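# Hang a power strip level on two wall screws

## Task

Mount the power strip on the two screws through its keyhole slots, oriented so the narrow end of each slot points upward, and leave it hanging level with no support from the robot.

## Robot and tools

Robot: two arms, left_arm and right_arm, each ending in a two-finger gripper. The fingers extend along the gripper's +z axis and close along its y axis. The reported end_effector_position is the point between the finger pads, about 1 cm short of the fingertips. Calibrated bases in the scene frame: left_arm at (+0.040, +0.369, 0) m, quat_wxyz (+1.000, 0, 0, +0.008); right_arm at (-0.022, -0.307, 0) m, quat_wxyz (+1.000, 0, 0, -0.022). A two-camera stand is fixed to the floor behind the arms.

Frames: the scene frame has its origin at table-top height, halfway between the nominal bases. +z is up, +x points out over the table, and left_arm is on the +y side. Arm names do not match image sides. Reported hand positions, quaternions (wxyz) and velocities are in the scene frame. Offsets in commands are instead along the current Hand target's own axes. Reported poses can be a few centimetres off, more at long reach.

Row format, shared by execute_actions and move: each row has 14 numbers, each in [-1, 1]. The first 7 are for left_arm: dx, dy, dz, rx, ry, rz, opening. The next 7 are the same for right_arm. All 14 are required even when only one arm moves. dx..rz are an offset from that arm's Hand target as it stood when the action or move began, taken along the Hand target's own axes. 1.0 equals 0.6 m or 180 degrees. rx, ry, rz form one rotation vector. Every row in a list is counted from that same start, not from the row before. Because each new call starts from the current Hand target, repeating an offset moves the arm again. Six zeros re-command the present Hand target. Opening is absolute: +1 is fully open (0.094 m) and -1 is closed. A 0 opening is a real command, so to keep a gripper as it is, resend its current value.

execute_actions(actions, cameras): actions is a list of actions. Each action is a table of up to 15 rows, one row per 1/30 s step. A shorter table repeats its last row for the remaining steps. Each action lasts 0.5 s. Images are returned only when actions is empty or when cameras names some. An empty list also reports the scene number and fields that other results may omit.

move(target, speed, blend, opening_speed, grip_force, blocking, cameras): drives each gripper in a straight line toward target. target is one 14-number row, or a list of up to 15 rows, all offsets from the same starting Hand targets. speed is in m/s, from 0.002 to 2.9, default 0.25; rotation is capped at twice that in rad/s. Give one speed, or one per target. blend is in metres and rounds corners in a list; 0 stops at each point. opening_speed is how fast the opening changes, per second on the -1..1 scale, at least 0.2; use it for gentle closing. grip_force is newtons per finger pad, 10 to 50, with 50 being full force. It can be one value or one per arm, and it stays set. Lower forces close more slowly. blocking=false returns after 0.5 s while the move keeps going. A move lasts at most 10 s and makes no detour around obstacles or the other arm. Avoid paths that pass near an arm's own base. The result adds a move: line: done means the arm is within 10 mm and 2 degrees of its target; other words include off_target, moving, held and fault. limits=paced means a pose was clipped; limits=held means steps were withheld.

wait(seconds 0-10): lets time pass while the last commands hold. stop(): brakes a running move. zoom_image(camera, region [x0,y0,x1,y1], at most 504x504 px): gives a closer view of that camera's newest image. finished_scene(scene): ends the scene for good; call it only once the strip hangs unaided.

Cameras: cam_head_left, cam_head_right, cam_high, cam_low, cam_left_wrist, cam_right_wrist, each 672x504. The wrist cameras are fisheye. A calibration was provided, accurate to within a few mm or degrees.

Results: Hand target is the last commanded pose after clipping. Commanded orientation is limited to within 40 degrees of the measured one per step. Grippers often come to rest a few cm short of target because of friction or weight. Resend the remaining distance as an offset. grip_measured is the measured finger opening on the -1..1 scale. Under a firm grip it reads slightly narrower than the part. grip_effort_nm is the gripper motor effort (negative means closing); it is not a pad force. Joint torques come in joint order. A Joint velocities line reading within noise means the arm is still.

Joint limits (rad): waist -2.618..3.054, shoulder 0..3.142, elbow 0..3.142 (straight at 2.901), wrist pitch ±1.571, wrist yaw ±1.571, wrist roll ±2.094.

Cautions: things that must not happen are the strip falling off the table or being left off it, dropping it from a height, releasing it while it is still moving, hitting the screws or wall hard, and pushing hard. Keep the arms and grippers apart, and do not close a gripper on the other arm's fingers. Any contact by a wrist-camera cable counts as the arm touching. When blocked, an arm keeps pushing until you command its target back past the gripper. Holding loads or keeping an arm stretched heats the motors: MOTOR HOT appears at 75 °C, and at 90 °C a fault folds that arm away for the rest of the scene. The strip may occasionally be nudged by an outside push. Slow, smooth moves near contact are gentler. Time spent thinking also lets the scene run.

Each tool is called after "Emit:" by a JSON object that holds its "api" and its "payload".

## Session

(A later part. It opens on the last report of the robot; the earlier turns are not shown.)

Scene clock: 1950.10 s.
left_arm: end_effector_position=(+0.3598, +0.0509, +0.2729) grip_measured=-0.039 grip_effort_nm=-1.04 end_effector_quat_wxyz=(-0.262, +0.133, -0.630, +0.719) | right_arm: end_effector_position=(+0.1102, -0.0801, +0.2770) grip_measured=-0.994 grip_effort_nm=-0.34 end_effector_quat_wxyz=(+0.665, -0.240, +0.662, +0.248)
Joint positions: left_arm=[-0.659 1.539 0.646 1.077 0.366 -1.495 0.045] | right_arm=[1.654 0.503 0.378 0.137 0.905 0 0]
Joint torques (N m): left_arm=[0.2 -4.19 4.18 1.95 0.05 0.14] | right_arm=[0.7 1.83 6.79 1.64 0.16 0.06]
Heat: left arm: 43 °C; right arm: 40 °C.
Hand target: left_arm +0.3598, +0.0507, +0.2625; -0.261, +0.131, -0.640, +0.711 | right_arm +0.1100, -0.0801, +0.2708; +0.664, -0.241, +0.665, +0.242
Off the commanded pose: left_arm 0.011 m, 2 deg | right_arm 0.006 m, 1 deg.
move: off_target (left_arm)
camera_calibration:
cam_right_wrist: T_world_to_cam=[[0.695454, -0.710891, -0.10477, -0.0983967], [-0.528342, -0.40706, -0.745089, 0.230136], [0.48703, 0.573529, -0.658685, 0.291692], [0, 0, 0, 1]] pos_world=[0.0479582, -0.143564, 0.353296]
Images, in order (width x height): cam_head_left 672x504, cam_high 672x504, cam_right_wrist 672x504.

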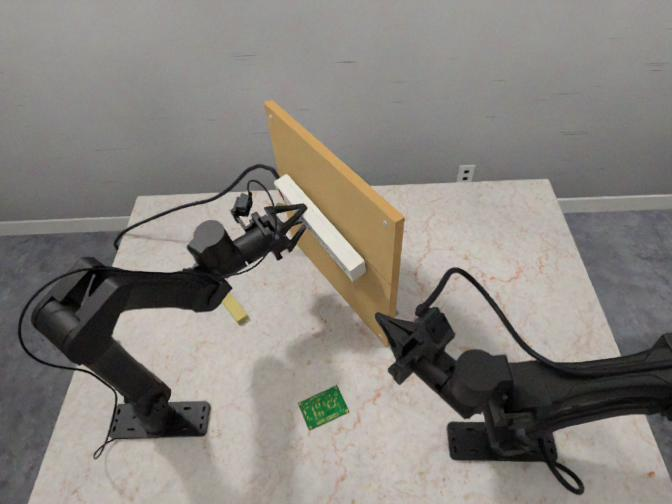

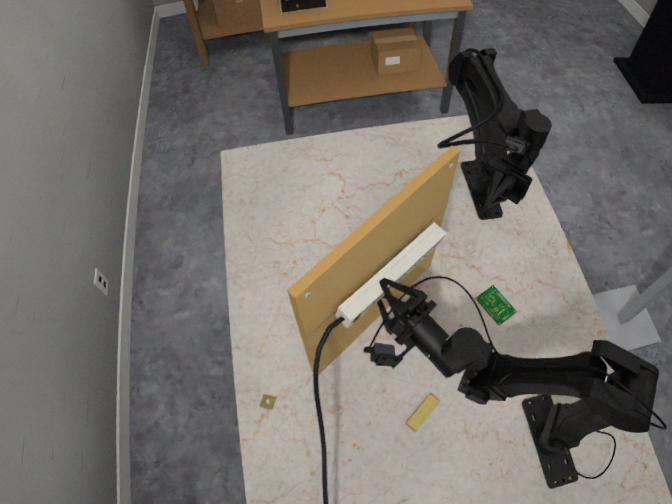

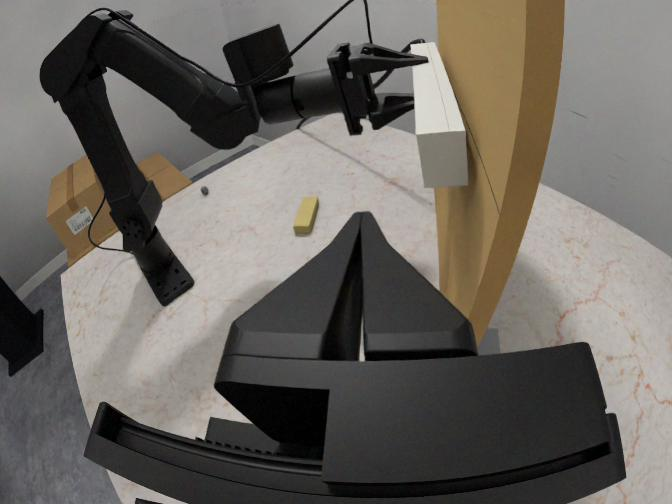

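Emit:
{"api": "move", "payload": {"target": [0.001,0,-0.022,-0.04,0,-0.02,-0.35,0,0,0,0,0,0,-1], "speed": 0.05, "cameras": ["cam_high","cam_head_left","cam_right_wrist"]}}

Emit:
{"api": "zoom_image", "payload": {"camera": "cam_high", "region": [320, 220, 460, 360]}}

Emit:
{"api": "zoom_image", "payload": {"camera": "cam_head_left", "region": [250, 170, 390, 310]}}

Emit:
{"api": "zoom_image", "payload": {"camera": "cam_right_wrist", "region": [360, 50, 500, 190]}}

Scene clock: 1962.43 s.
left_arm: end_effector_position=(+0.3537, +0.0608, +0.2221) grip_measured=-0.039 grip_effort_nm=-1.04 end_effector_quat_wxyz=(+0.202, -0.196, +0.710, -0.645) | right_arm: end_effector_position=(+0.1102, -0.0801, +0.2770) grip_measured=-0.994 grip_effort_nm=-0.34 end_effector_quat_wxyz=(+0.665, -0.240, +0.662, +0.248)
Joint positions: left_arm=[-0.649 1.439 0.628 0.719 0.365 -1.505 0.045] | right_arm=[1.654 0.503 0.378 0.137 0.905 0 0]
Joint torques (N m): left_arm=[0.09 -7.87 6.24 2.74 0.1 0.11] | right_arm=[0.69 1.88 6.91 1.65 0.12 0.03]
Heat: left arm: 42 °C; right arm: 40 °C.
Hand target: left_arm +0.3525, +0.0615, +0.2604; +0.230, -0.167, +0.679, -0.677 | right_arm +0.1100, -0.0801, +0.2708; +0.664, -0.241, +0.665, +0.242
Off the commanded pose: left_arm 0.038 m, 7 deg | right_arm 0.006 m, 1 deg.
move: off_target (left_arm)
camera_calibration:
cam_right_wrist: T_world_to_cam=[[0.695454, -0.710891, -0.10477, -0.0983967], [-0.528342, -0.40706, -0.745089, 0.230136], [0.48703, 0.573529, -0.658685, 0.291692], [0, 0, 0, 1]] pos_world=[0.0479582, -0.143564, 0.353296]
Images, in order (width x height): cam_head_left 672x504, cam_high 672x504, cam_right_wrist 672x504.

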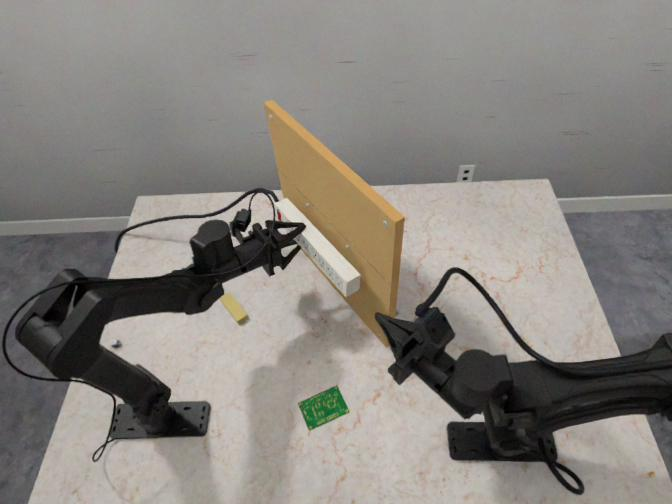

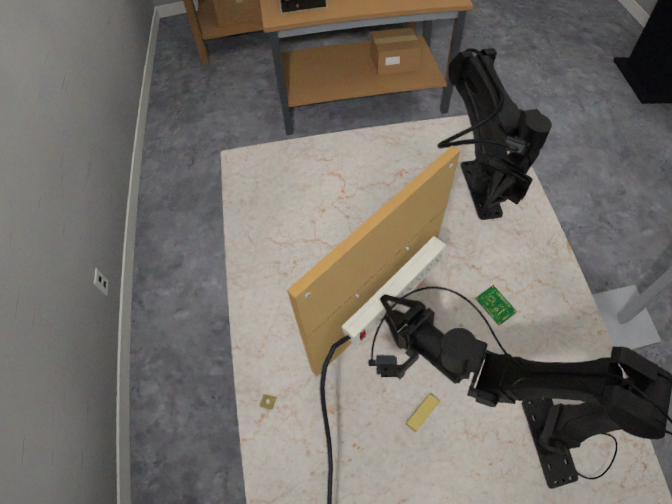

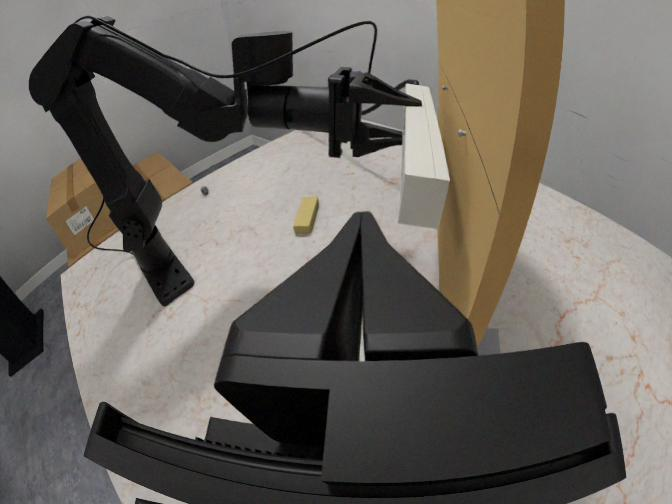

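Scaled by 3.600 from the camera's 672x504 image, which has a finer 960x720 frame.

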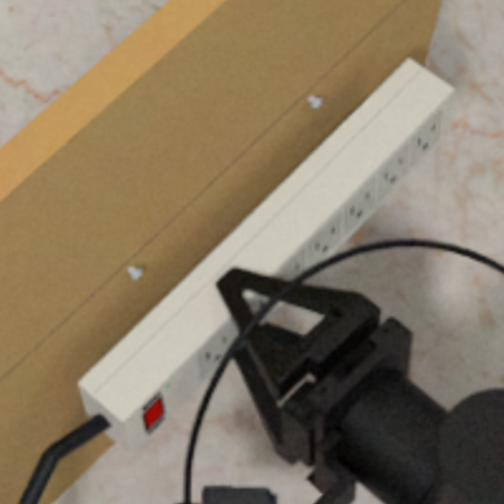

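Scaled by 3.600 from the camera's 672x504 image, which has a finer 960x720 frame.

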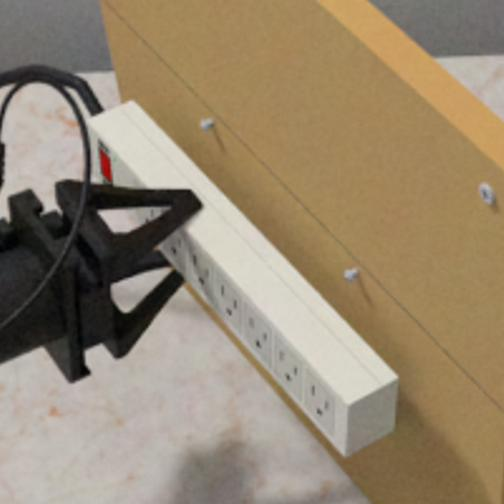

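Scaled by 3.600 from the camera's 672x504 image, which has a finer 960x720 frame.

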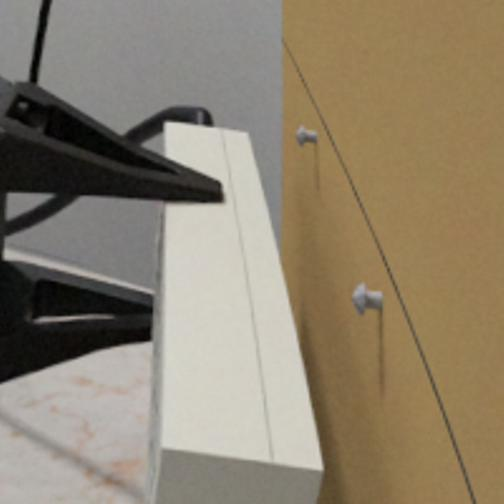

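Emit:
{"api": "move", "payload": {"target": [-0.002,-0.058,0.002,0.014,-0.003,0.0105,-0.35,0,0,0,0,0,0,-1], "speed": 0.06}}

Scene clock: 1979.43 s.
left_arm: end_effector_position=(+0.3525, +0.0662, +0.2414) grip_measured=-0.039 grip_effort_nm=-1.04 end_effector_quat_wxyz=(+0.213, -0.200, +0.705, -0.647) | right_arm: end_effector_position=(+0.1102, -0.0801, +0.2770) grip_measured=-0.994 grip_effort_nm=-0.35 end_effector_quat_wxyz=(+0.665, -0.240, +0.662, +0.248)
Joint positions: left_arm=[-0.649 1.375 0.65 0.647 0.343 -1.503 0.045] | right_arm=[1.654 0.503 0.378 0.137 0.905 0 0]
Joint torques (N m): left_arm=[-0.79 -7.24 8.9 2.8 0.13 0.28] | right_arm=[0.46 1.88 6.9 1.61 0.15 0.03]
Heat: left arm: 44 °C; right arm: 40 °C.
Hand target: left_arm +0.3512, +0.0601, +0.2950; +0.248, -0.154, +0.666, -0.687 | right_arm +0.1100, -0.0801, +0.2708; +0.664, -0.241, +0.665, +0.242
Off the commanded pose: left_arm 0.054 m, 9 deg | right_arm 0.006 m, 1 deg.
move: off_target (left_arm)

Emit:
{"api": "execute_actions", "payload": {"actions": [[[0,-0.025,0,0.012,0,0,-0.35,0,0,0,0,0,0,-1],[0,-0.025,0,0.012,0,0,-0.35,0,0,0,0,0,0,-1],[0,-0.025,0,0.012,0,0,-0.35,0,0,0,0,0,0,-1],[0,0.025,0,-0.012,0,0,-0.35,0,0,0,0,0,0,-1],[0,0.025,0,-0.012,0,0,-0.35,0,0,0,0,0,0,-1],[0,0.025,0,-0.012,0,0,-0.35,0,0,0,0,0,0,-1],[0,-0.02,0,0.01,0,0,-0.35,0,0,0,0,0,0,-1],[0,-0.02,0,0.01,0,0,-0.35,0,0,0,0,0,0,-1],[0,-0.02,0,0.01,0,0,-0.35,0,0,0,0,0,0,-1],[0,0.012,0,-0.006,0,0,-0.35,0,0,0,0,0,0,-1],[0,0.012,0,-0.006,0,0,-0.35,0,0,0,0,0,0,-1],[0,0.012,0,-0.006,0,0,-0.35,0,0,0,0,0,0,-1],[0,-0.006,0,0,0,0,-0.35,0,0,0,0,0,0,-1],[0,-0.006,0,0,0,0,-0.35,0,0,0,0,0,0,-1],[0,0,0,0,0,0,-0.35,0,0,0,0,0,0,-1]]]}}

Scene clock: 1994.70 s.
left_arm: end_effector_position=(+0.3519, +0.0670, +0.2433) grip_measured=-0.039 grip_effort_nm=-1.04 end_effector_quat_wxyz=(+0.215, -0.199, +0.705, -0.646) | right_arm: end_effector_position=(+0.1102, -0.0801, +0.2770) grip_measured=-0.994 grip_effort_nm=-0.34 end_effector_quat_wxyz=(+0.665, -0.240, +0.662, +0.248)
Joint positions: left_arm=[-0.649 1.365 0.652 0.635 0.342 -1.499 0.045] | right_arm=[1.654 0.503 0.378 0.137 0.905 0 0]
Joint torques (N m): left_arm=[-0.7 -6.5 8.81 2.94 0.16 0.21] | right_arm=[0.51 1.84 6.79 1.65 0.17 0.03]
Heat: left arm: 44 °C; right arm: 40 °C.
Hand target: left_arm +0.3512, +0.0602, +0.2952; +0.248, -0.154, +0.666, -0.687 | right_arm +0.1100, -0.0801, +0.2708; +0.664, -0.241, +0.665, +0.242
Off the commanded pose: left_arm 0.052 m, 9 deg | right_arm 0.006 m, 1 deg.
Step readings (end_effector_position of left_arm | right_arm):
0: (+0.3525, +0.0662, +0.2414) | (+0.1102, -0.0801, +0.2770)
1: (+0.3523, +0.0663, +0.2420) | (+0.1102, -0.0801, +0.2770)
2: (+0.3521, +0.0665, +0.2428) | (+0.1102, -0.0801, +0.2770)
4: (+0.3518, +0.0668, +0.2445) | (+0.1102, -0.0801, +0.2770)
8: (+0.3520, +0.0669, +0.2439) | (+0.1102, -0.0801, +0.2770)
15: (+0.3519, +0.0670, +0.2433) | (+0.1102, -0.0801, +0.2770)

Emit:
{"api": "move", "payload": {"target": [-0.002,-0.045,0.008,0.02,0,0,-0.35,0,0,0,0,0,0,-1], "speed": 0.06}}

Scene clock: 2001.17 s.
left_arm: end_effector_position=(+0.3542, +0.0635, +0.2620) grip_measured=-0.039 grip_effort_nm=-1.04 end_effector_quat_wxyz=(+0.218, -0.195, +0.693, -0.659) | right_arm: end_effector_position=(+0.1102, -0.0801, +0.2770) grip_measured=-0.994 grip_effort_nm=-0.34 end_effector_quat_wxyz=(+0.665, -0.240, +0.662, +0.248)
Joint positions: left_arm=[-0.652 1.362 0.689 0.635 0.341 -1.514 0.045] | right_arm=[1.654 0.503 0.378 0.137 0.905 0 0]
Joint torques (N m): left_arm=[-1.1 -6.83 9.26 3.13 0.14 0.13] | right_arm=[0.54 1.83 6.82 1.63 0.17 0.02]
Heat: left arm: 44 °C; right arm: 40 °C.
Hand target: left_arm +0.3512, +0.0566, +0.3223; +0.252, -0.146, +0.644, -0.707 | right_arm +0.1100, -0.0801, +0.2708; +0.664, -0.241, +0.665, +0.242
Off the commanded pose: left_arm 0.061 m, 10 deg | right_arm 0.006 m, 1 deg.
move: off_target (left_arm)

Emit:
{"api": "move", "payload": {"target": [0,-0.008,0.006,0.028,0,0.007,-0.35,0,0,0,0,0,0,-1], "speed": 0.06, "cameras": ["cam_high","cam_head_left","cam_right_wrist"]}}

Emit:
{"api": "zoom_image", "payload": {"camera": "cam_high", "region": [320, 220, 460, 360]}}

Emit:
{"api": "zoom_image", "payload": {"camera": "cam_head_left", "region": [250, 170, 390, 310]}}

Emit:
{"api": "zoom_image", "payload": {"camera": "cam_right_wrist", "region": [360, 50, 500, 190]}}

Scene clock: 2011.43 s.
left_arm: end_effector_position=(+0.3578, +0.0592, +0.2849) grip_measured=-0.039 grip_effort_nm=-1.04 end_effector_quat_wxyz=(+0.241, -0.172, +0.655, -0.696) | right_arm: end_effector_position=(+0.1102, -0.0801, +0.2770) grip_measured=-0.994 grip_effort_nm=-0.34 end_effector_quat_wxyz=(+0.665, -0.240, +0.662, +0.248)
Joint positions: left_arm=[-0.655 1.405 0.689 0.805 0.341 -1.524 0.045] | right_arm=[1.654 0.503 0.378 0.137 0.905 0 0]
Joint torques (N m): left_arm=[-0.99 -4.97 7.82 3.2 0.15 0.12] | right_arm=[0.64 1.81 6.87 1.67 0.15 0.04]
Heat: left arm: 44 °C; right arm: 40 °C.
Hand target: left_arm +0.3523, +0.0538, +0.3275; +0.266, -0.128, +0.614, -0.732 | right_arm +0.1100, -0.0801, +0.2708; +0.664, -0.241, +0.665, +0.242
Off the commanded pose: left_arm 0.043 m, 9 deg | right_arm 0.006 m, 1 deg.
move: off_target (left_arm)
camera_calibration:
cam_right_wrist: T_world_to_cam=[[0.695454, -0.710891, -0.10477, -0.0983967], [-0.528342, -0.40706, -0.745089, 0.230136], [0.48703, 0.573529, -0.658685, 0.291692], [0, 0, 0, 1]] pos_world=[0.0479582, -0.143564, 0.353296]
Images, in order (width x height): cam_head_left 672x504, cam_high 672x504, cam_right_wrist 672x504.

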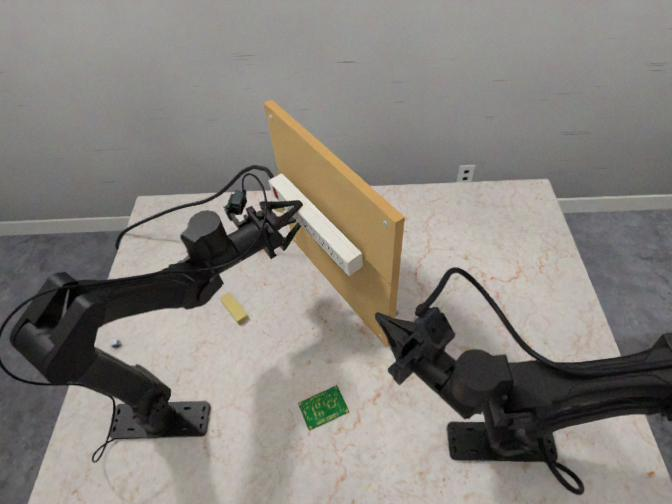

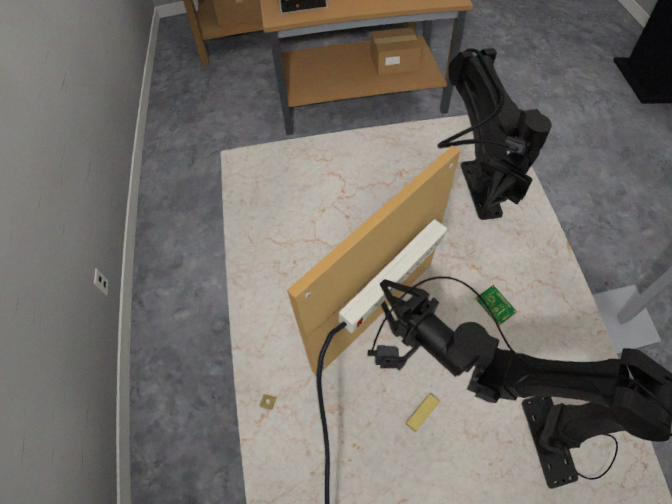

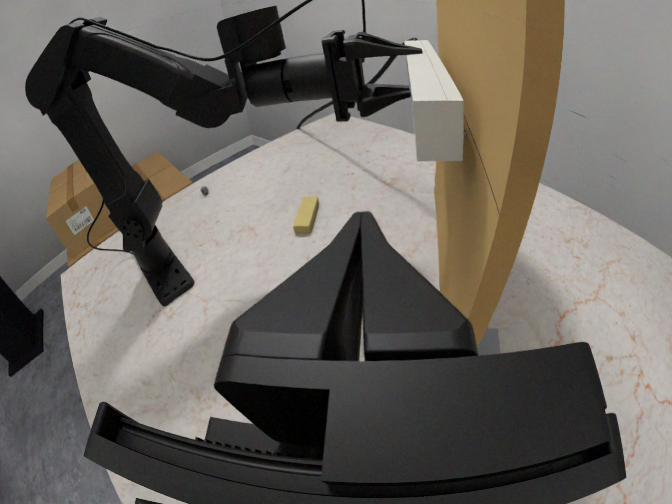

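Scaled by 3.600 from the camera's 672x504 image, which has a finer 960x720 frame.

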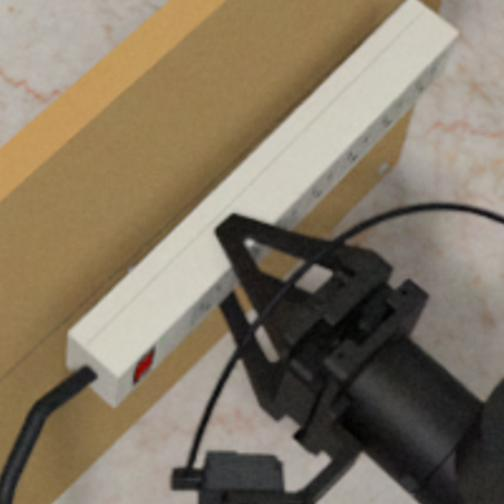

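Scaled by 3.600 from the camera's 672x504 image, which has a finer 960x720 frame.

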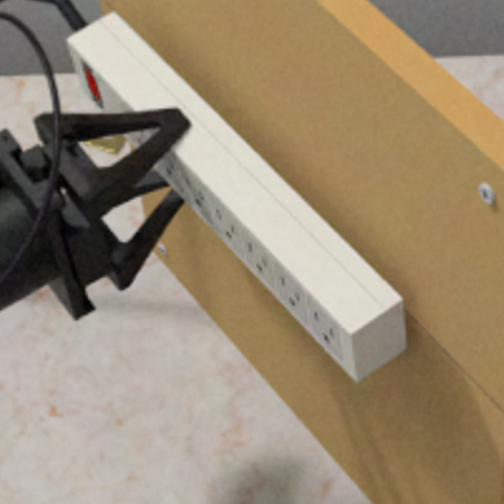

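Scaled by 3.600 from the camera's 672x504 image, which has a finer 960x720 frame.

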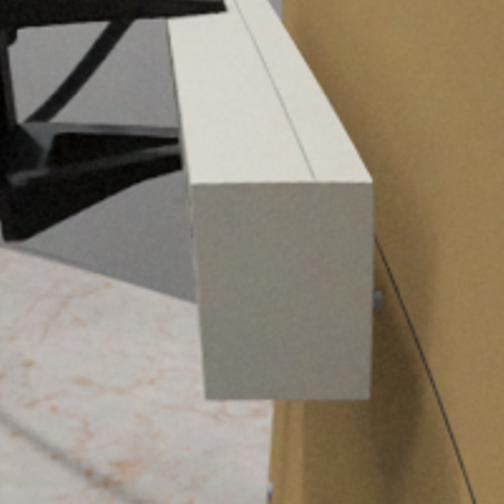

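Emit:
{"api": "move", "payload": {"target": [0.001,0.03,-0.005,-0.004,0,0,-0.35,0,0,0,0,0,0,-1], "speed": 0.06}}

Scene clock: 2021.97 s.
left_arm: end_effector_position=(+0.3621, +0.0560, +0.2813) grip_measured=-0.039 grip_effort_nm=-1.04 end_effector_quat_wxyz=(+0.244, -0.168, +0.650, -0.700) | right_arm: end_effector_position=(+0.1102, -0.0801, +0.2770) grip_measured=-0.994 grip_effort_nm=-0.35 end_effector_quat_wxyz=(+0.665, -0.240, +0.662, +0.248)
Joint positions: left_arm=[-0.655 1.446 0.689 0.863 0.341 -1.524 0.045] | right_arm=[1.654 0.503 0.378 0.137 0.905 0 0]
Joint torques (N m): left_arm=[-0.64 -5.22 5.49 3.14 0.18 0.17] | right_arm=[0.83 1.85 6.82 1.63 0.17 0.05]
Heat: left arm: 45 °C; right arm: 40 °C.
Hand target: left_arm +0.3544, +0.0540, +0.3094; +0.266, -0.130, +0.618, -0.728 | right_arm +0.1100, -0.0801, +0.2708; +0.664, -0.241, +0.665, +0.242
Off the commanded pose: left_arm 0.029 m, 7 deg | right_arm 0.006 m, 1 deg.
move: off_target (left_arm)

Emit:
{"api": "move", "payload": {"target": [0.0,0.012,-0.015,-0.004,0,0,-0.35,0,0,0,0,0,0,-1], "speed": 0.06}}

Scene clock: 2026.47 s.
left_arm: end_effector_position=(+0.3587, +0.0596, +0.2669) grip_measured=-0.039 grip_effort_nm=-1.04 end_effector_quat_wxyz=(+0.239, -0.173, +0.657, -0.694) | right_arm: end_effector_position=(+0.1102, -0.0801, +0.2770) grip_measured=-0.994 grip_effort_nm=-0.35 end_effector_quat_wxyz=(+0.665, -0.240, +0.662, +0.248)
Joint positions: left_arm=[-0.652 1.446 0.648 0.881 0.345 -1.524 0.045] | right_arm=[1.654 0.503 0.378 0.137 0.905 0 0]
Joint torques (N m): left_arm=[0.16 -6.42 5.53 3.06 0.26 0.23] | right_arm=[0.59 1.95 6.84 1.67 0.14 0]
Heat: left arm: 45 °C; right arm: 40 °C.
Hand target: left_arm +0.3515, +0.0609, +0.3007; +0.265, -0.131, +0.623, -0.725 | right_arm +0.1100, -0.0801, +0.2708; +0.664, -0.241, +0.665, +0.242
Off the commanded pose: left_arm 0.035 m, 8 deg | right_arm 0.006 m, 1 deg.
move: off_target (left_arm)

Emit:
{"api": "move", "payload": {"target": [0.002,0.006,-0.001,-0.006,0,0,-0.35,0,0,0,0,0,0,-1], "speed": 0.06, "cameras": ["cam_high","cam_head_left","cam_right_wrist"]}}

Emit:
{"api": "zoom_image", "payload": {"camera": "cam_high", "region": [320, 220, 460, 360]}}

Emit:
{"api": "zoom_image", "payload": {"camera": "cam_head_left", "region": [250, 170, 390, 310]}}

Emit:
{"api": "zoom_image", "payload": {"camera": "cam_right_wrist", "region": [360, 50, 500, 190]}}

Scene clock: 2039.43 s.
left_arm: end_effector_position=(+0.3587, +0.0596, +0.2669) grip_measured=-0.039 grip_effort_nm=-1.04 end_effector_quat_wxyz=(+0.241, -0.171, +0.657, -0.693) | right_arm: end_effector_position=(+0.1102, -0.0801, +0.2770) grip_measured=-0.994 grip_effort_nm=-0.34 end_effector_quat_wxyz=(+0.665, -0.240, +0.662, +0.248)
Joint positions: left_arm=[-0.652 1.446 0.648 0.881 0.345 -1.519 0.045] | right_arm=[1.654 0.503 0.378 0.137 0.905 0 0]
Joint torques (N m): left_arm=[-0.09 -6.8 5.53 2.83 0.22 0.21] | right_arm=[0.7 1.95 6.9 1.65 0.19 0.01]
Heat: left arm: 45 °C; right arm: 40 °C.
Hand target: left_arm +0.3510, +0.0604, +0.2968; +0.264, -0.134, +0.630, -0.719 | right_arm +0.1100, -0.0801, +0.2708; +0.664, -0.241, +0.665, +0.242
Off the commanded pose: left_arm 0.031 m, 7 deg | right_arm 0.006 m, 1 deg.
move: off_target (left_arm)
camera_calibration:
cam_right_wrist: T_world_to_cam=[[0.695454, -0.710891, -0.10477, -0.0983967], [-0.528342, -0.40706, -0.745089, 0.230136], [0.48703, 0.573529, -0.658685, 0.291692], [0, 0, 0, 1]] pos_world=[0.0479582, -0.143564, 0.353296]
Images, in order (width x height): cam_head_left 672x504, cam_high 672x504, cam_right_wrist 672x504.

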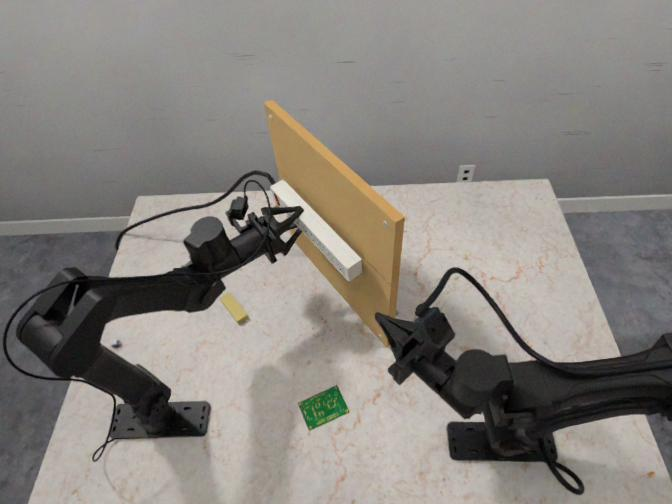

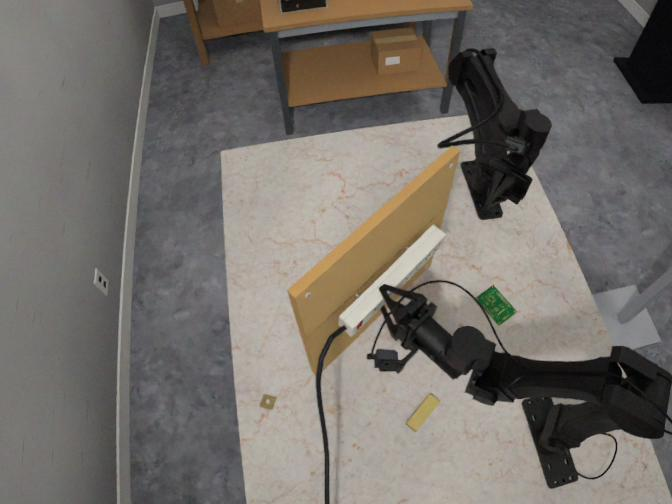

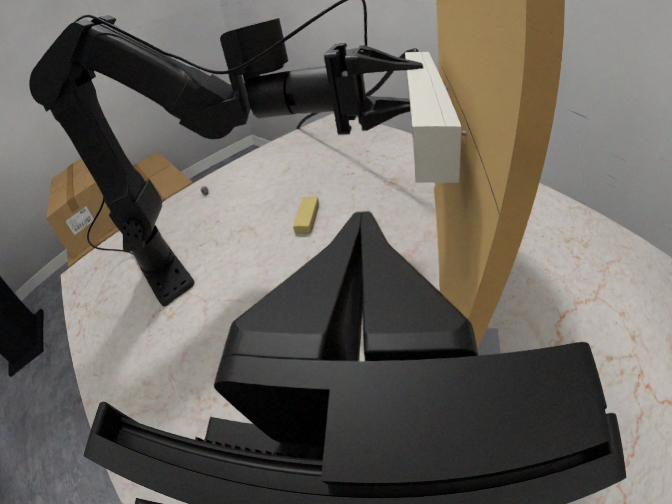

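Scaled by 3.600 from the camera's 672x504 image, which has a finer 960x720 frame.

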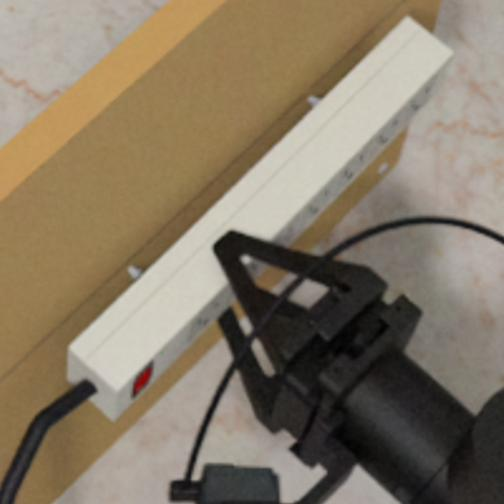

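Scaled by 3.600 from the camera's 672x504 image, which has a finer 960x720 frame.

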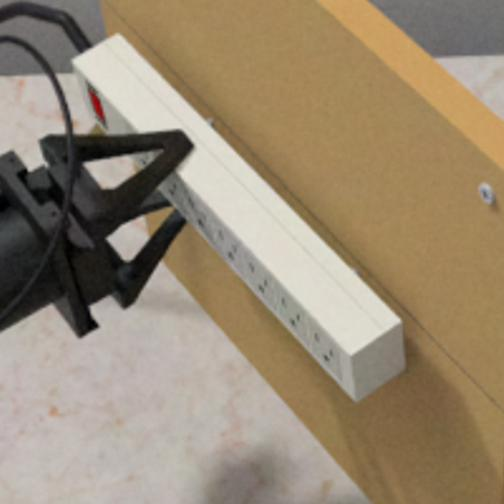

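Scaled by 3.600 from the camera's 672x504 image, which has a finer 960x720 frame.

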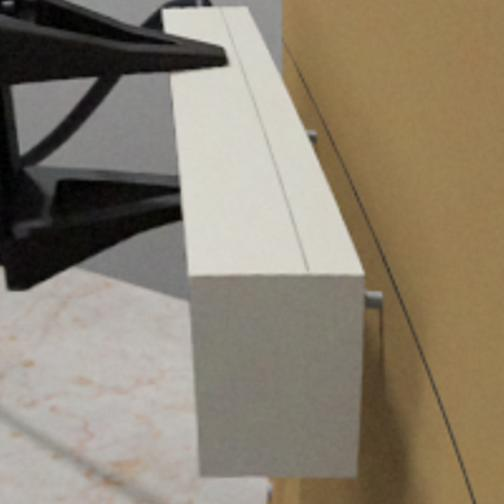

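Emit:
{"api": "move", "payload": {"target": [0.003,0.012,0.016,-0.003,0,-0.002,-0.35,0,0,0,0,0,0,-1], "speed": 0.05}}

Scene clock: 2048.37 s.
left_arm: end_effector_position=(+0.3588, +0.0549, +0.2572) grip_measured=-0.039 grip_effort_nm=-1.04 end_effector_quat_wxyz=(+0.234, -0.173, +0.665, -0.688) | right_arm: end_effector_position=(+0.1102, -0.0801, +0.2770) grip_measured=-0.994 grip_effort_nm=-0.34 end_effector_quat_wxyz=(+0.665, -0.240, +0.662, +0.248)
Joint positions: left_arm=[-0.66 1.469 0.648 0.881 0.345 -1.518 0.045] | right_arm=[1.654 0.503 0.378 0.137 0.905 0 0]
Joint torques (N m): left_arm=[-0.8 -5.34 6.9 2.97 0.04 0.22] | right_arm=[0.68 1.85 7.06 1.61 0.15 0.03]
Heat: left arm: 44 °C; right arm: 40 °C.
Hand target: left_arm +0.3560, +0.0510, +0.2913; +0.261, -0.137, +0.632, -0.716 | right_arm +0.1100, -0.0801, +0.2708; +0.664, -0.241, +0.665, +0.242
Off the commanded pose: left_arm 0.034 m, 7 deg | right_arm 0.006 m, 1 deg.
move: off_target (left_arm)

Emit:
{"api": "move", "payload": {"target": [0,-0.012,0.014,0.0,0,0,-0.35,0,0,0,0,0,0,-1], "speed": 0.05}}

Scene clock: 2056.17 s.
left_arm: end_effector_position=(+0.3595, +0.0520, +0.2585) grip_measured=-0.039 grip_effort_nm=-1.04 end_effector_quat_wxyz=(+0.234, -0.176, +0.666, -0.686) | right_arm: end_effector_position=(+0.1102, -0.0801, +0.2770) grip_measured=-0.994 grip_effort_nm=-0.34 end_effector_quat_wxyz=(+0.665, -0.240, +0.662, +0.248)
Joint positions: left_arm=[-0.67 1.469 0.662 0.86 0.33 -1.518 0.045] | right_arm=[1.654 0.503 0.378 0.137 0.905 0 0]
Joint torques (N m): left_arm=[-0.96 -5.3 8.69 2.79 0.08 0.22] | right_arm=[0.75 1.91 6.78 1.64 0.16 0.01]
Heat: left arm: 44 °C; right arm: 40 °C.
Hand target: left_arm +0.3589, +0.0444, +0.2997; +0.261, -0.137, +0.632, -0.716 | right_arm +0.1100, -0.0801, +0.2708; +0.664, -0.241, +0.665, +0.242
Off the commanded pose: left_arm 0.042 m, 8 deg | right_arm 0.006 m, 1 deg.
move: off_target (left_arm)

Emit:
{"api": "move", "payload": {"target": [-0.004,-0.009,0.008,0.0,0,0,-0.35,0,0,0,0,0,0,-1], "speed": 0.05, "cameras": ["cam_high","cam_head_left","cam_right_wrist"]}}

Emit:
{"api": "zoom_image", "payload": {"camera": "cam_high", "region": [320, 220, 460, 360]}}

Emit:
{"api": "zoom_image", "payload": {"camera": "cam_head_left", "region": [250, 170, 390, 310]}}

Emit:
{"api": "zoom_image", "payload": {"camera": "cam_right_wrist", "region": [360, 50, 500, 190]}}

Scene clock: 2067.13 s.
left_arm: end_effector_position=(+0.3624, +0.0500, +0.2634) grip_measured=-0.039 grip_effort_nm=-1.04 end_effector_quat_wxyz=(+0.234, -0.176, +0.667, -0.685) | right_arm: end_effector_position=(+0.1102, -0.0801, +0.2770) grip_measured=-0.994 grip_effort_nm=-0.35 end_effector_quat_wxyz=(+0.665, -0.240, +0.662, +0.248)
Joint positions: left_arm=[-0.67 1.469 0.688 0.83 0.33 -1.516 0.045] | right_arm=[1.654 0.503 0.378 0.137 0.905 0 0]
Joint torques (N m): left_arm=[-0.91 -5.27 9.05 2.82 0.11 0.2] | right_arm=[0.57 1.74 6.76 1.65 0.16 0.04]
Heat: left arm: 44 °C; right arm: 40 °C.
Hand target: left_arm +0.3624, +0.0421, +0.3060; +0.261, -0.137, +0.632, -0.716 | right_arm +0.1100, -0.0801, +0.2708; +0.664, -0.241, +0.665, +0.242
Off the commanded pose: left_arm 0.043 m, 8 deg | right_arm 0.006 m, 1 deg.
move: off_target (left_arm)
camera_calibration:
cam_right_wrist: T_world_to_cam=[[0.695454, -0.710891, -0.10477, -0.0983967], [-0.528342, -0.40706, -0.745089, 0.230136], [0.48703, 0.573529, -0.658685, 0.291692], [0, 0, 0, 1]] pos_world=[0.0479582, -0.143564, 0.353296]
Images, in order (width x height): cam_head_left 672x504, cam_high 672x504, cam_right_wrist 672x504.

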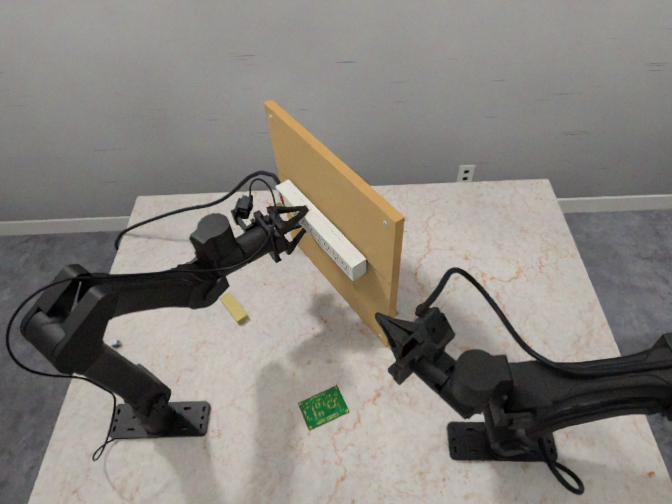

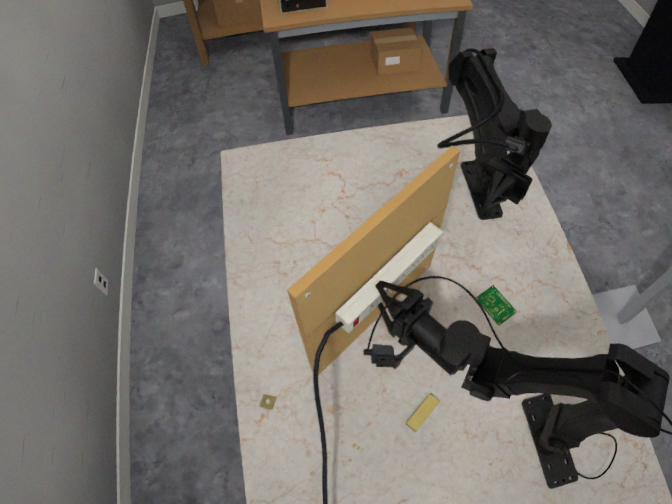

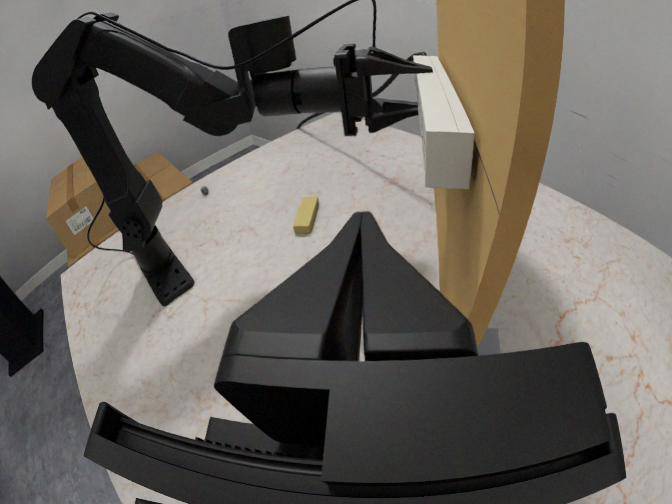

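Scaled by 3.600 from the camera's 672x504 image, which has a finer 960x720 frame.

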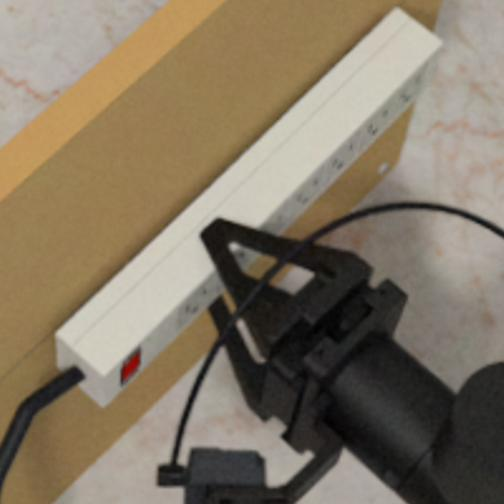

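Scaled by 3.600 from the camera's 672x504 image, which has a finer 960x720 frame.

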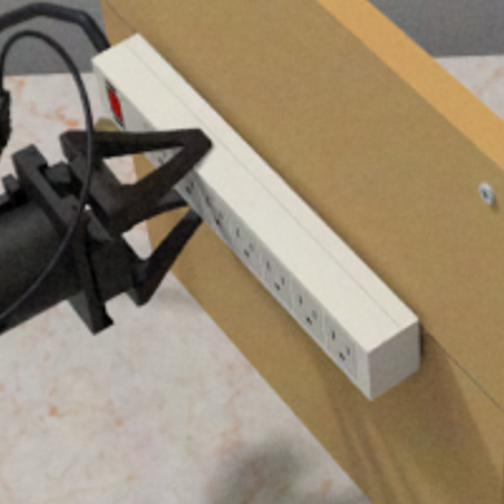

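Scaled by 3.600 from the camera's 672x504 image, which has a finer 960x720 frame.

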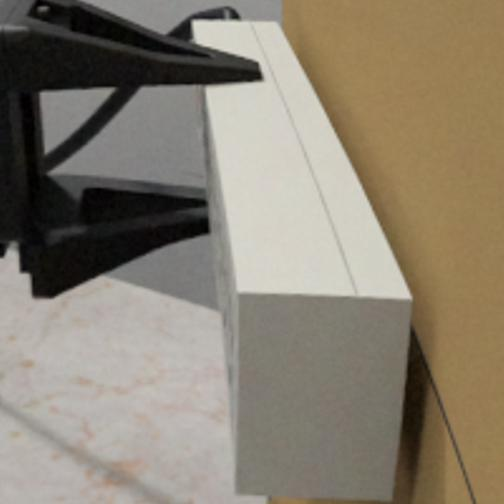

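Emit:
{"api": "move", "payload": {"target": [-0.003,0.002,0.012,0.0,0,0,-0.35,0,0,0,0,0,0,-1], "speed": 0.04}}

Scene clock: 2083.93 s.
left_arm: end_effector_position=(+0.3630, +0.0495, +0.2632) grip_measured=-0.039 grip_effort_nm=-1.04 end_effector_quat_wxyz=(+0.234, -0.176, +0.668, -0.684) | right_arm: end_effector_position=(+0.1102, -0.0801, +0.2770) grip_measured=-0.994 grip_effort_nm=-0.35 end_effector_quat_wxyz=(+0.665, -0.240, +0.662, +0.248)
Joint positions: left_arm=[-0.67 1.472 0.691 0.83 0.33 -1.516 0.045] | right_arm=[1.654 0.503 0.378 0.137 0.905 0 0]
Joint torques (N m): left_arm=[-1.06 -3.63 10.52 2.81 0.08 0.21] | right_arm=[0.64 1.91 6.75 1.64 0.13 0.03]
Heat: left arm: 45 °C; right arm: 40 °C.
Hand target: left_arm +0.3679, +0.0370, +0.3063; +0.261, -0.137, +0.632, -0.716 | right_arm +0.1100, -0.0801, +0.2708; +0.664, -0.241, +0.665, +0.242
Off the commanded pose: left_arm 0.045 m, 8 deg | right_arm 0.006 m, 1 deg.
move: off_target (left_arm)

Emit:
{"api": "move", "payload": {"target": [-0.001,0.002,0.02,0.0,0,0,-0.35,0,0,0,0,0,0,-1], "speed": 0.04, "cameras": ["cam_high","cam_head_left","cam_right_wrist"]}}

Emit:
{"api": "zoom_image", "payload": {"camera": "cam_high", "region": [320, 220, 460, 360]}}

Emit:
{"api": "zoom_image", "payload": {"camera": "cam_head_left", "region": [250, 170, 390, 310]}}

Emit:
{"api": "zoom_image", "payload": {"camera": "cam_right_wrist", "region": [360, 50, 500, 190]}}

Scene clock: 2094.33 s.
left_arm: end_effector_position=(+0.3634, +0.0489, +0.2627) grip_measured=-0.039 grip_effort_nm=-1.04 end_effector_quat_wxyz=(+0.232, -0.174, +0.668, -0.685) | right_arm: end_effector_position=(+0.1102, -0.0801, +0.2770) grip_measured=-0.994 grip_effort_nm=-0.34 end_effector_quat_wxyz=(+0.665, -0.240, +0.662, +0.248)
Joint positions: left_arm=[-0.668 1.477 0.693 0.833 0.338 -1.516 0.045] | right_arm=[1.654 0.503 0.378 0.137 0.905 0 0]
Joint torques (N m): left_arm=[-2.21 -1.32 12.88 2.8 -0.13 0.2] | right_arm=[0.62 1.95 6.98 1.62 0.18 0.02]
Heat: left arm: 45 °C; right arm: 40 °C.
Hand target: left_arm +0.3750, +0.0272, +0.3072; +0.261, -0.137, +0.632, -0.716 | right_arm +0.1100, -0.0801, +0.2708; +0.664, -0.241, +0.665, +0.242
Off the commanded pose: left_arm 0.051 m, 8 deg | right_arm 0.006 m, 1 deg.
move: off_target (left_arm)
camera_calibration:
cam_right_wrist: T_world_to_cam=[[0.695454, -0.710891, -0.10477, -0.0983967], [-0.528342, -0.40706, -0.745089, 0.230136], [0.48703, 0.573529, -0.658685, 0.291692], [0, 0, 0, 1]] pos_world=[0.0479582, -0.143564, 0.353296]
Images, in order (width x height): cam_head_left 672x504, cam_high 672x504, cam_right_wrist 672x504.

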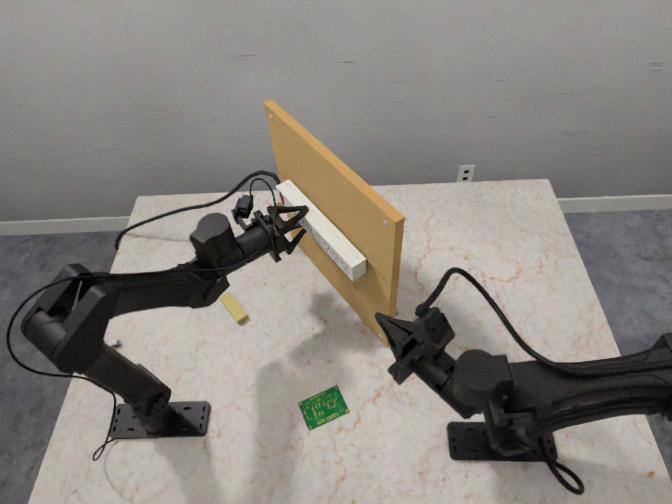

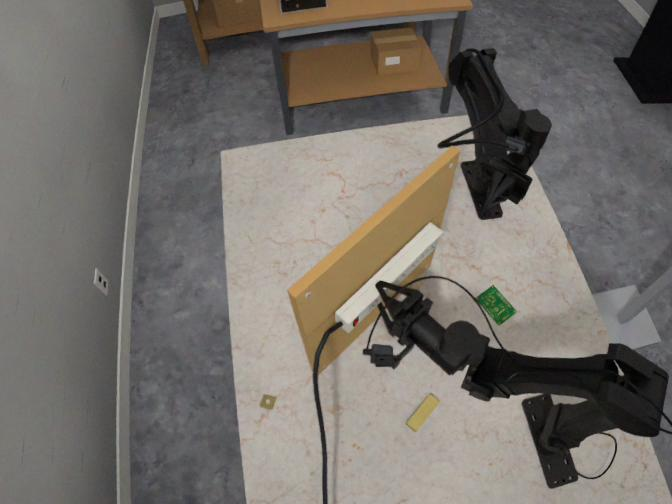

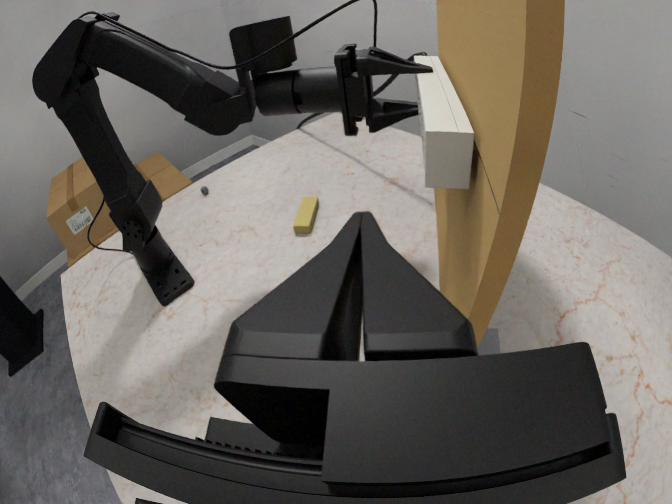

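Scaled by 3.600 from the camera's 672x504 image, which has a finer 960x720 frame.

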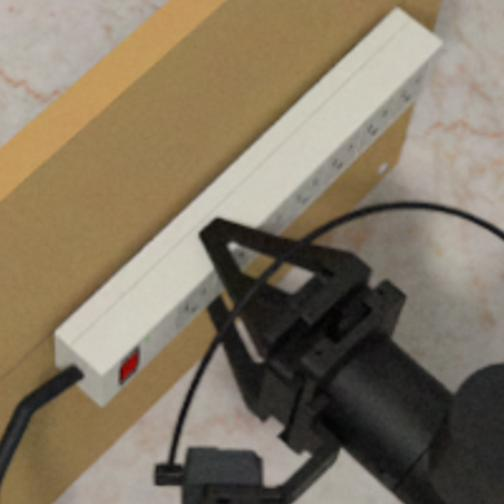

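Scaled by 3.600 from the camera's 672x504 image, which has a finer 960x720 frame.

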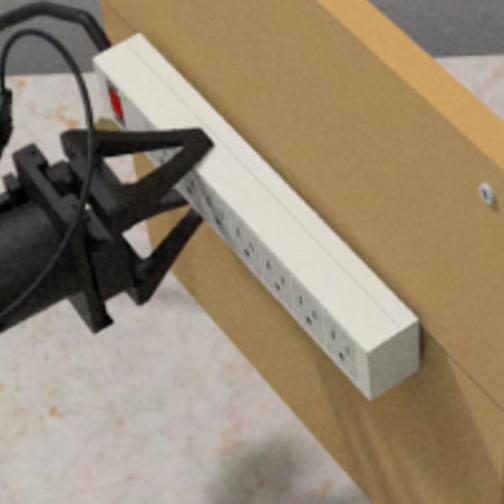

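Scaled by 3.600 from the camera's 672x504 image, which has a finer 960x720 frame.

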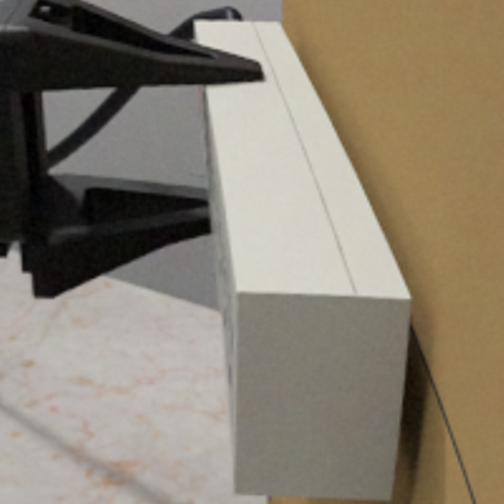

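Emit:
{"api": "move", "payload": {"target": [-0.004,-0.012,-0.008,0.0,0,0,-0.35,0,0,0,0,0,0,-1], "speed": 0.04}}

Emit:
{"api": "move", "payload": {"target": [-0.002,-0.01,0,0.0,0,0,-0.35,0,0,0,0,0,0,-1], "speed": 0.04}}

Emit:
{"api": "move", "payload": {"target": [0,-0.01,0,0.0,0,0,-0.35,0,0,0,0,0,0,-1], "speed": 0.04}}

Scene clock: 2109.27 s.
left_arm: end_effector_position=(+0.3635, +0.0491, +0.2631) grip_measured=-0.039 grip_effort_nm=-1.04 end_effector_quat_wxyz=(+0.229, -0.173, +0.671, -0.684) | right_arm: end_effector_position=(+0.1102, -0.0801, +0.2770) grip_measured=-0.994 grip_effort_nm=-0.34 end_effector_quat_wxyz=(+0.665, -0.240, +0.662, +0.248)
Joint positions: left_arm=[-0.663 1.475 0.699 0.82 0.35 -1.515 0.045] | right_arm=[1.654 0.503 0.378 0.137 0.905 0 0]
Joint torques (N m): left_arm=[-1.61 -3.69 12.45 2.63 -0.13 0.17] | right_arm=[0.64 1.89 6.87 1.65 0.15 -0.01]
Heat: left arm: 47 °C; right arm: 40 °C.
Hand target: left_arm +0.3730, +0.0330, +0.3138; +0.261, -0.137, +0.632, -0.716 | right_arm +0.1100, -0.0801, +0.2708; +0.664, -0.241, +0.665, +0.242
Off the commanded pose: left_arm 0.054 m, 8 deg | right_arm 0.006 m, 1 deg.
move: off_target (left_arm)

Scene clock: 2110.17 s.
left_arm: end_effector_position=(+0.3636, +0.0490, +0.2637) grip_measured=-0.039 grip_effort_nm=-1.04 end_effector_quat_wxyz=(+0.226, -0.175, +0.677, -0.679) | right_arm: end_effector_position=(+0.1102, -0.0801, +0.2770) grip_measured=-0.994 grip_effort_nm=-0.34 end_effector_quat_wxyz=(+0.665, -0.240, +0.662, +0.248)
Joint positions: left_arm=[-0.663 1.463 0.712 0.775 0.35 -1.51 0.045] | right_arm=[1.654 0.503 0.378 0.137 0.905 0 0]
Joint torques (N m): left_arm=[-1.47 -4.04 12.4 2.83 -0.11 0.13] | right_arm=[0.59 1.85 6.83 1.64 0.17 -0.01]
Heat: left arm: 47 °C; right arm: 40 °C.
Hand target: left_arm +0.3728, +0.0340, +0.3197; +0.261, -0.137, +0.632, -0.716 | right_arm +0.1100, -0.0801, +0.2708; +0.664, -0.241, +0.665, +0.242
Off the commanded pose: left_arm 0.059 m, 9 deg | right_arm 0.006 m, 1 deg.
move: off_target (left_arm)

Scene clock: 2111.07 s.
left_arm: end_effector_position=(+0.3638, +0.0489, +0.2645) grip_measured=-0.039 grip_effort_nm=-1.04 end_effector_quat_wxyz=(+0.224, -0.177, +0.682, -0.673) | right_arm: end_effector_position=(+0.1102, -0.0801, +0.2770) grip_measured=-0.994 grip_effort_nm=-0.34 end_effector_quat_wxyz=(+0.665, -0.240, +0.662, +0.248)
Joint positions: left_arm=[-0.663 1.452 0.725 0.734 0.35 -1.505 0.045] | right_arm=[1.654 0.503 0.378 0.137 0.905 0 0]
Joint torques (N m): left_arm=[-1.62 -4.52 12.12 3.03 -0.11 0.09] | right_arm=[0.59 1.83 6.86 1.64 0.19 0.01]
Heat: left arm: 47 °C; right arm: 40 °C.
Hand target: left_arm +0.3716, +0.0344, +0.3256; +0.261, -0.137, +0.632, -0.716 | right_arm +0.1100, -0.0801, +0.2708; +0.664, -0.241, +0.665, +0.242
Off the commanded pose: left_arm 0.063 m, 10 deg | right_arm 0.006 m, 1 deg.
move: off_target (left_arm)


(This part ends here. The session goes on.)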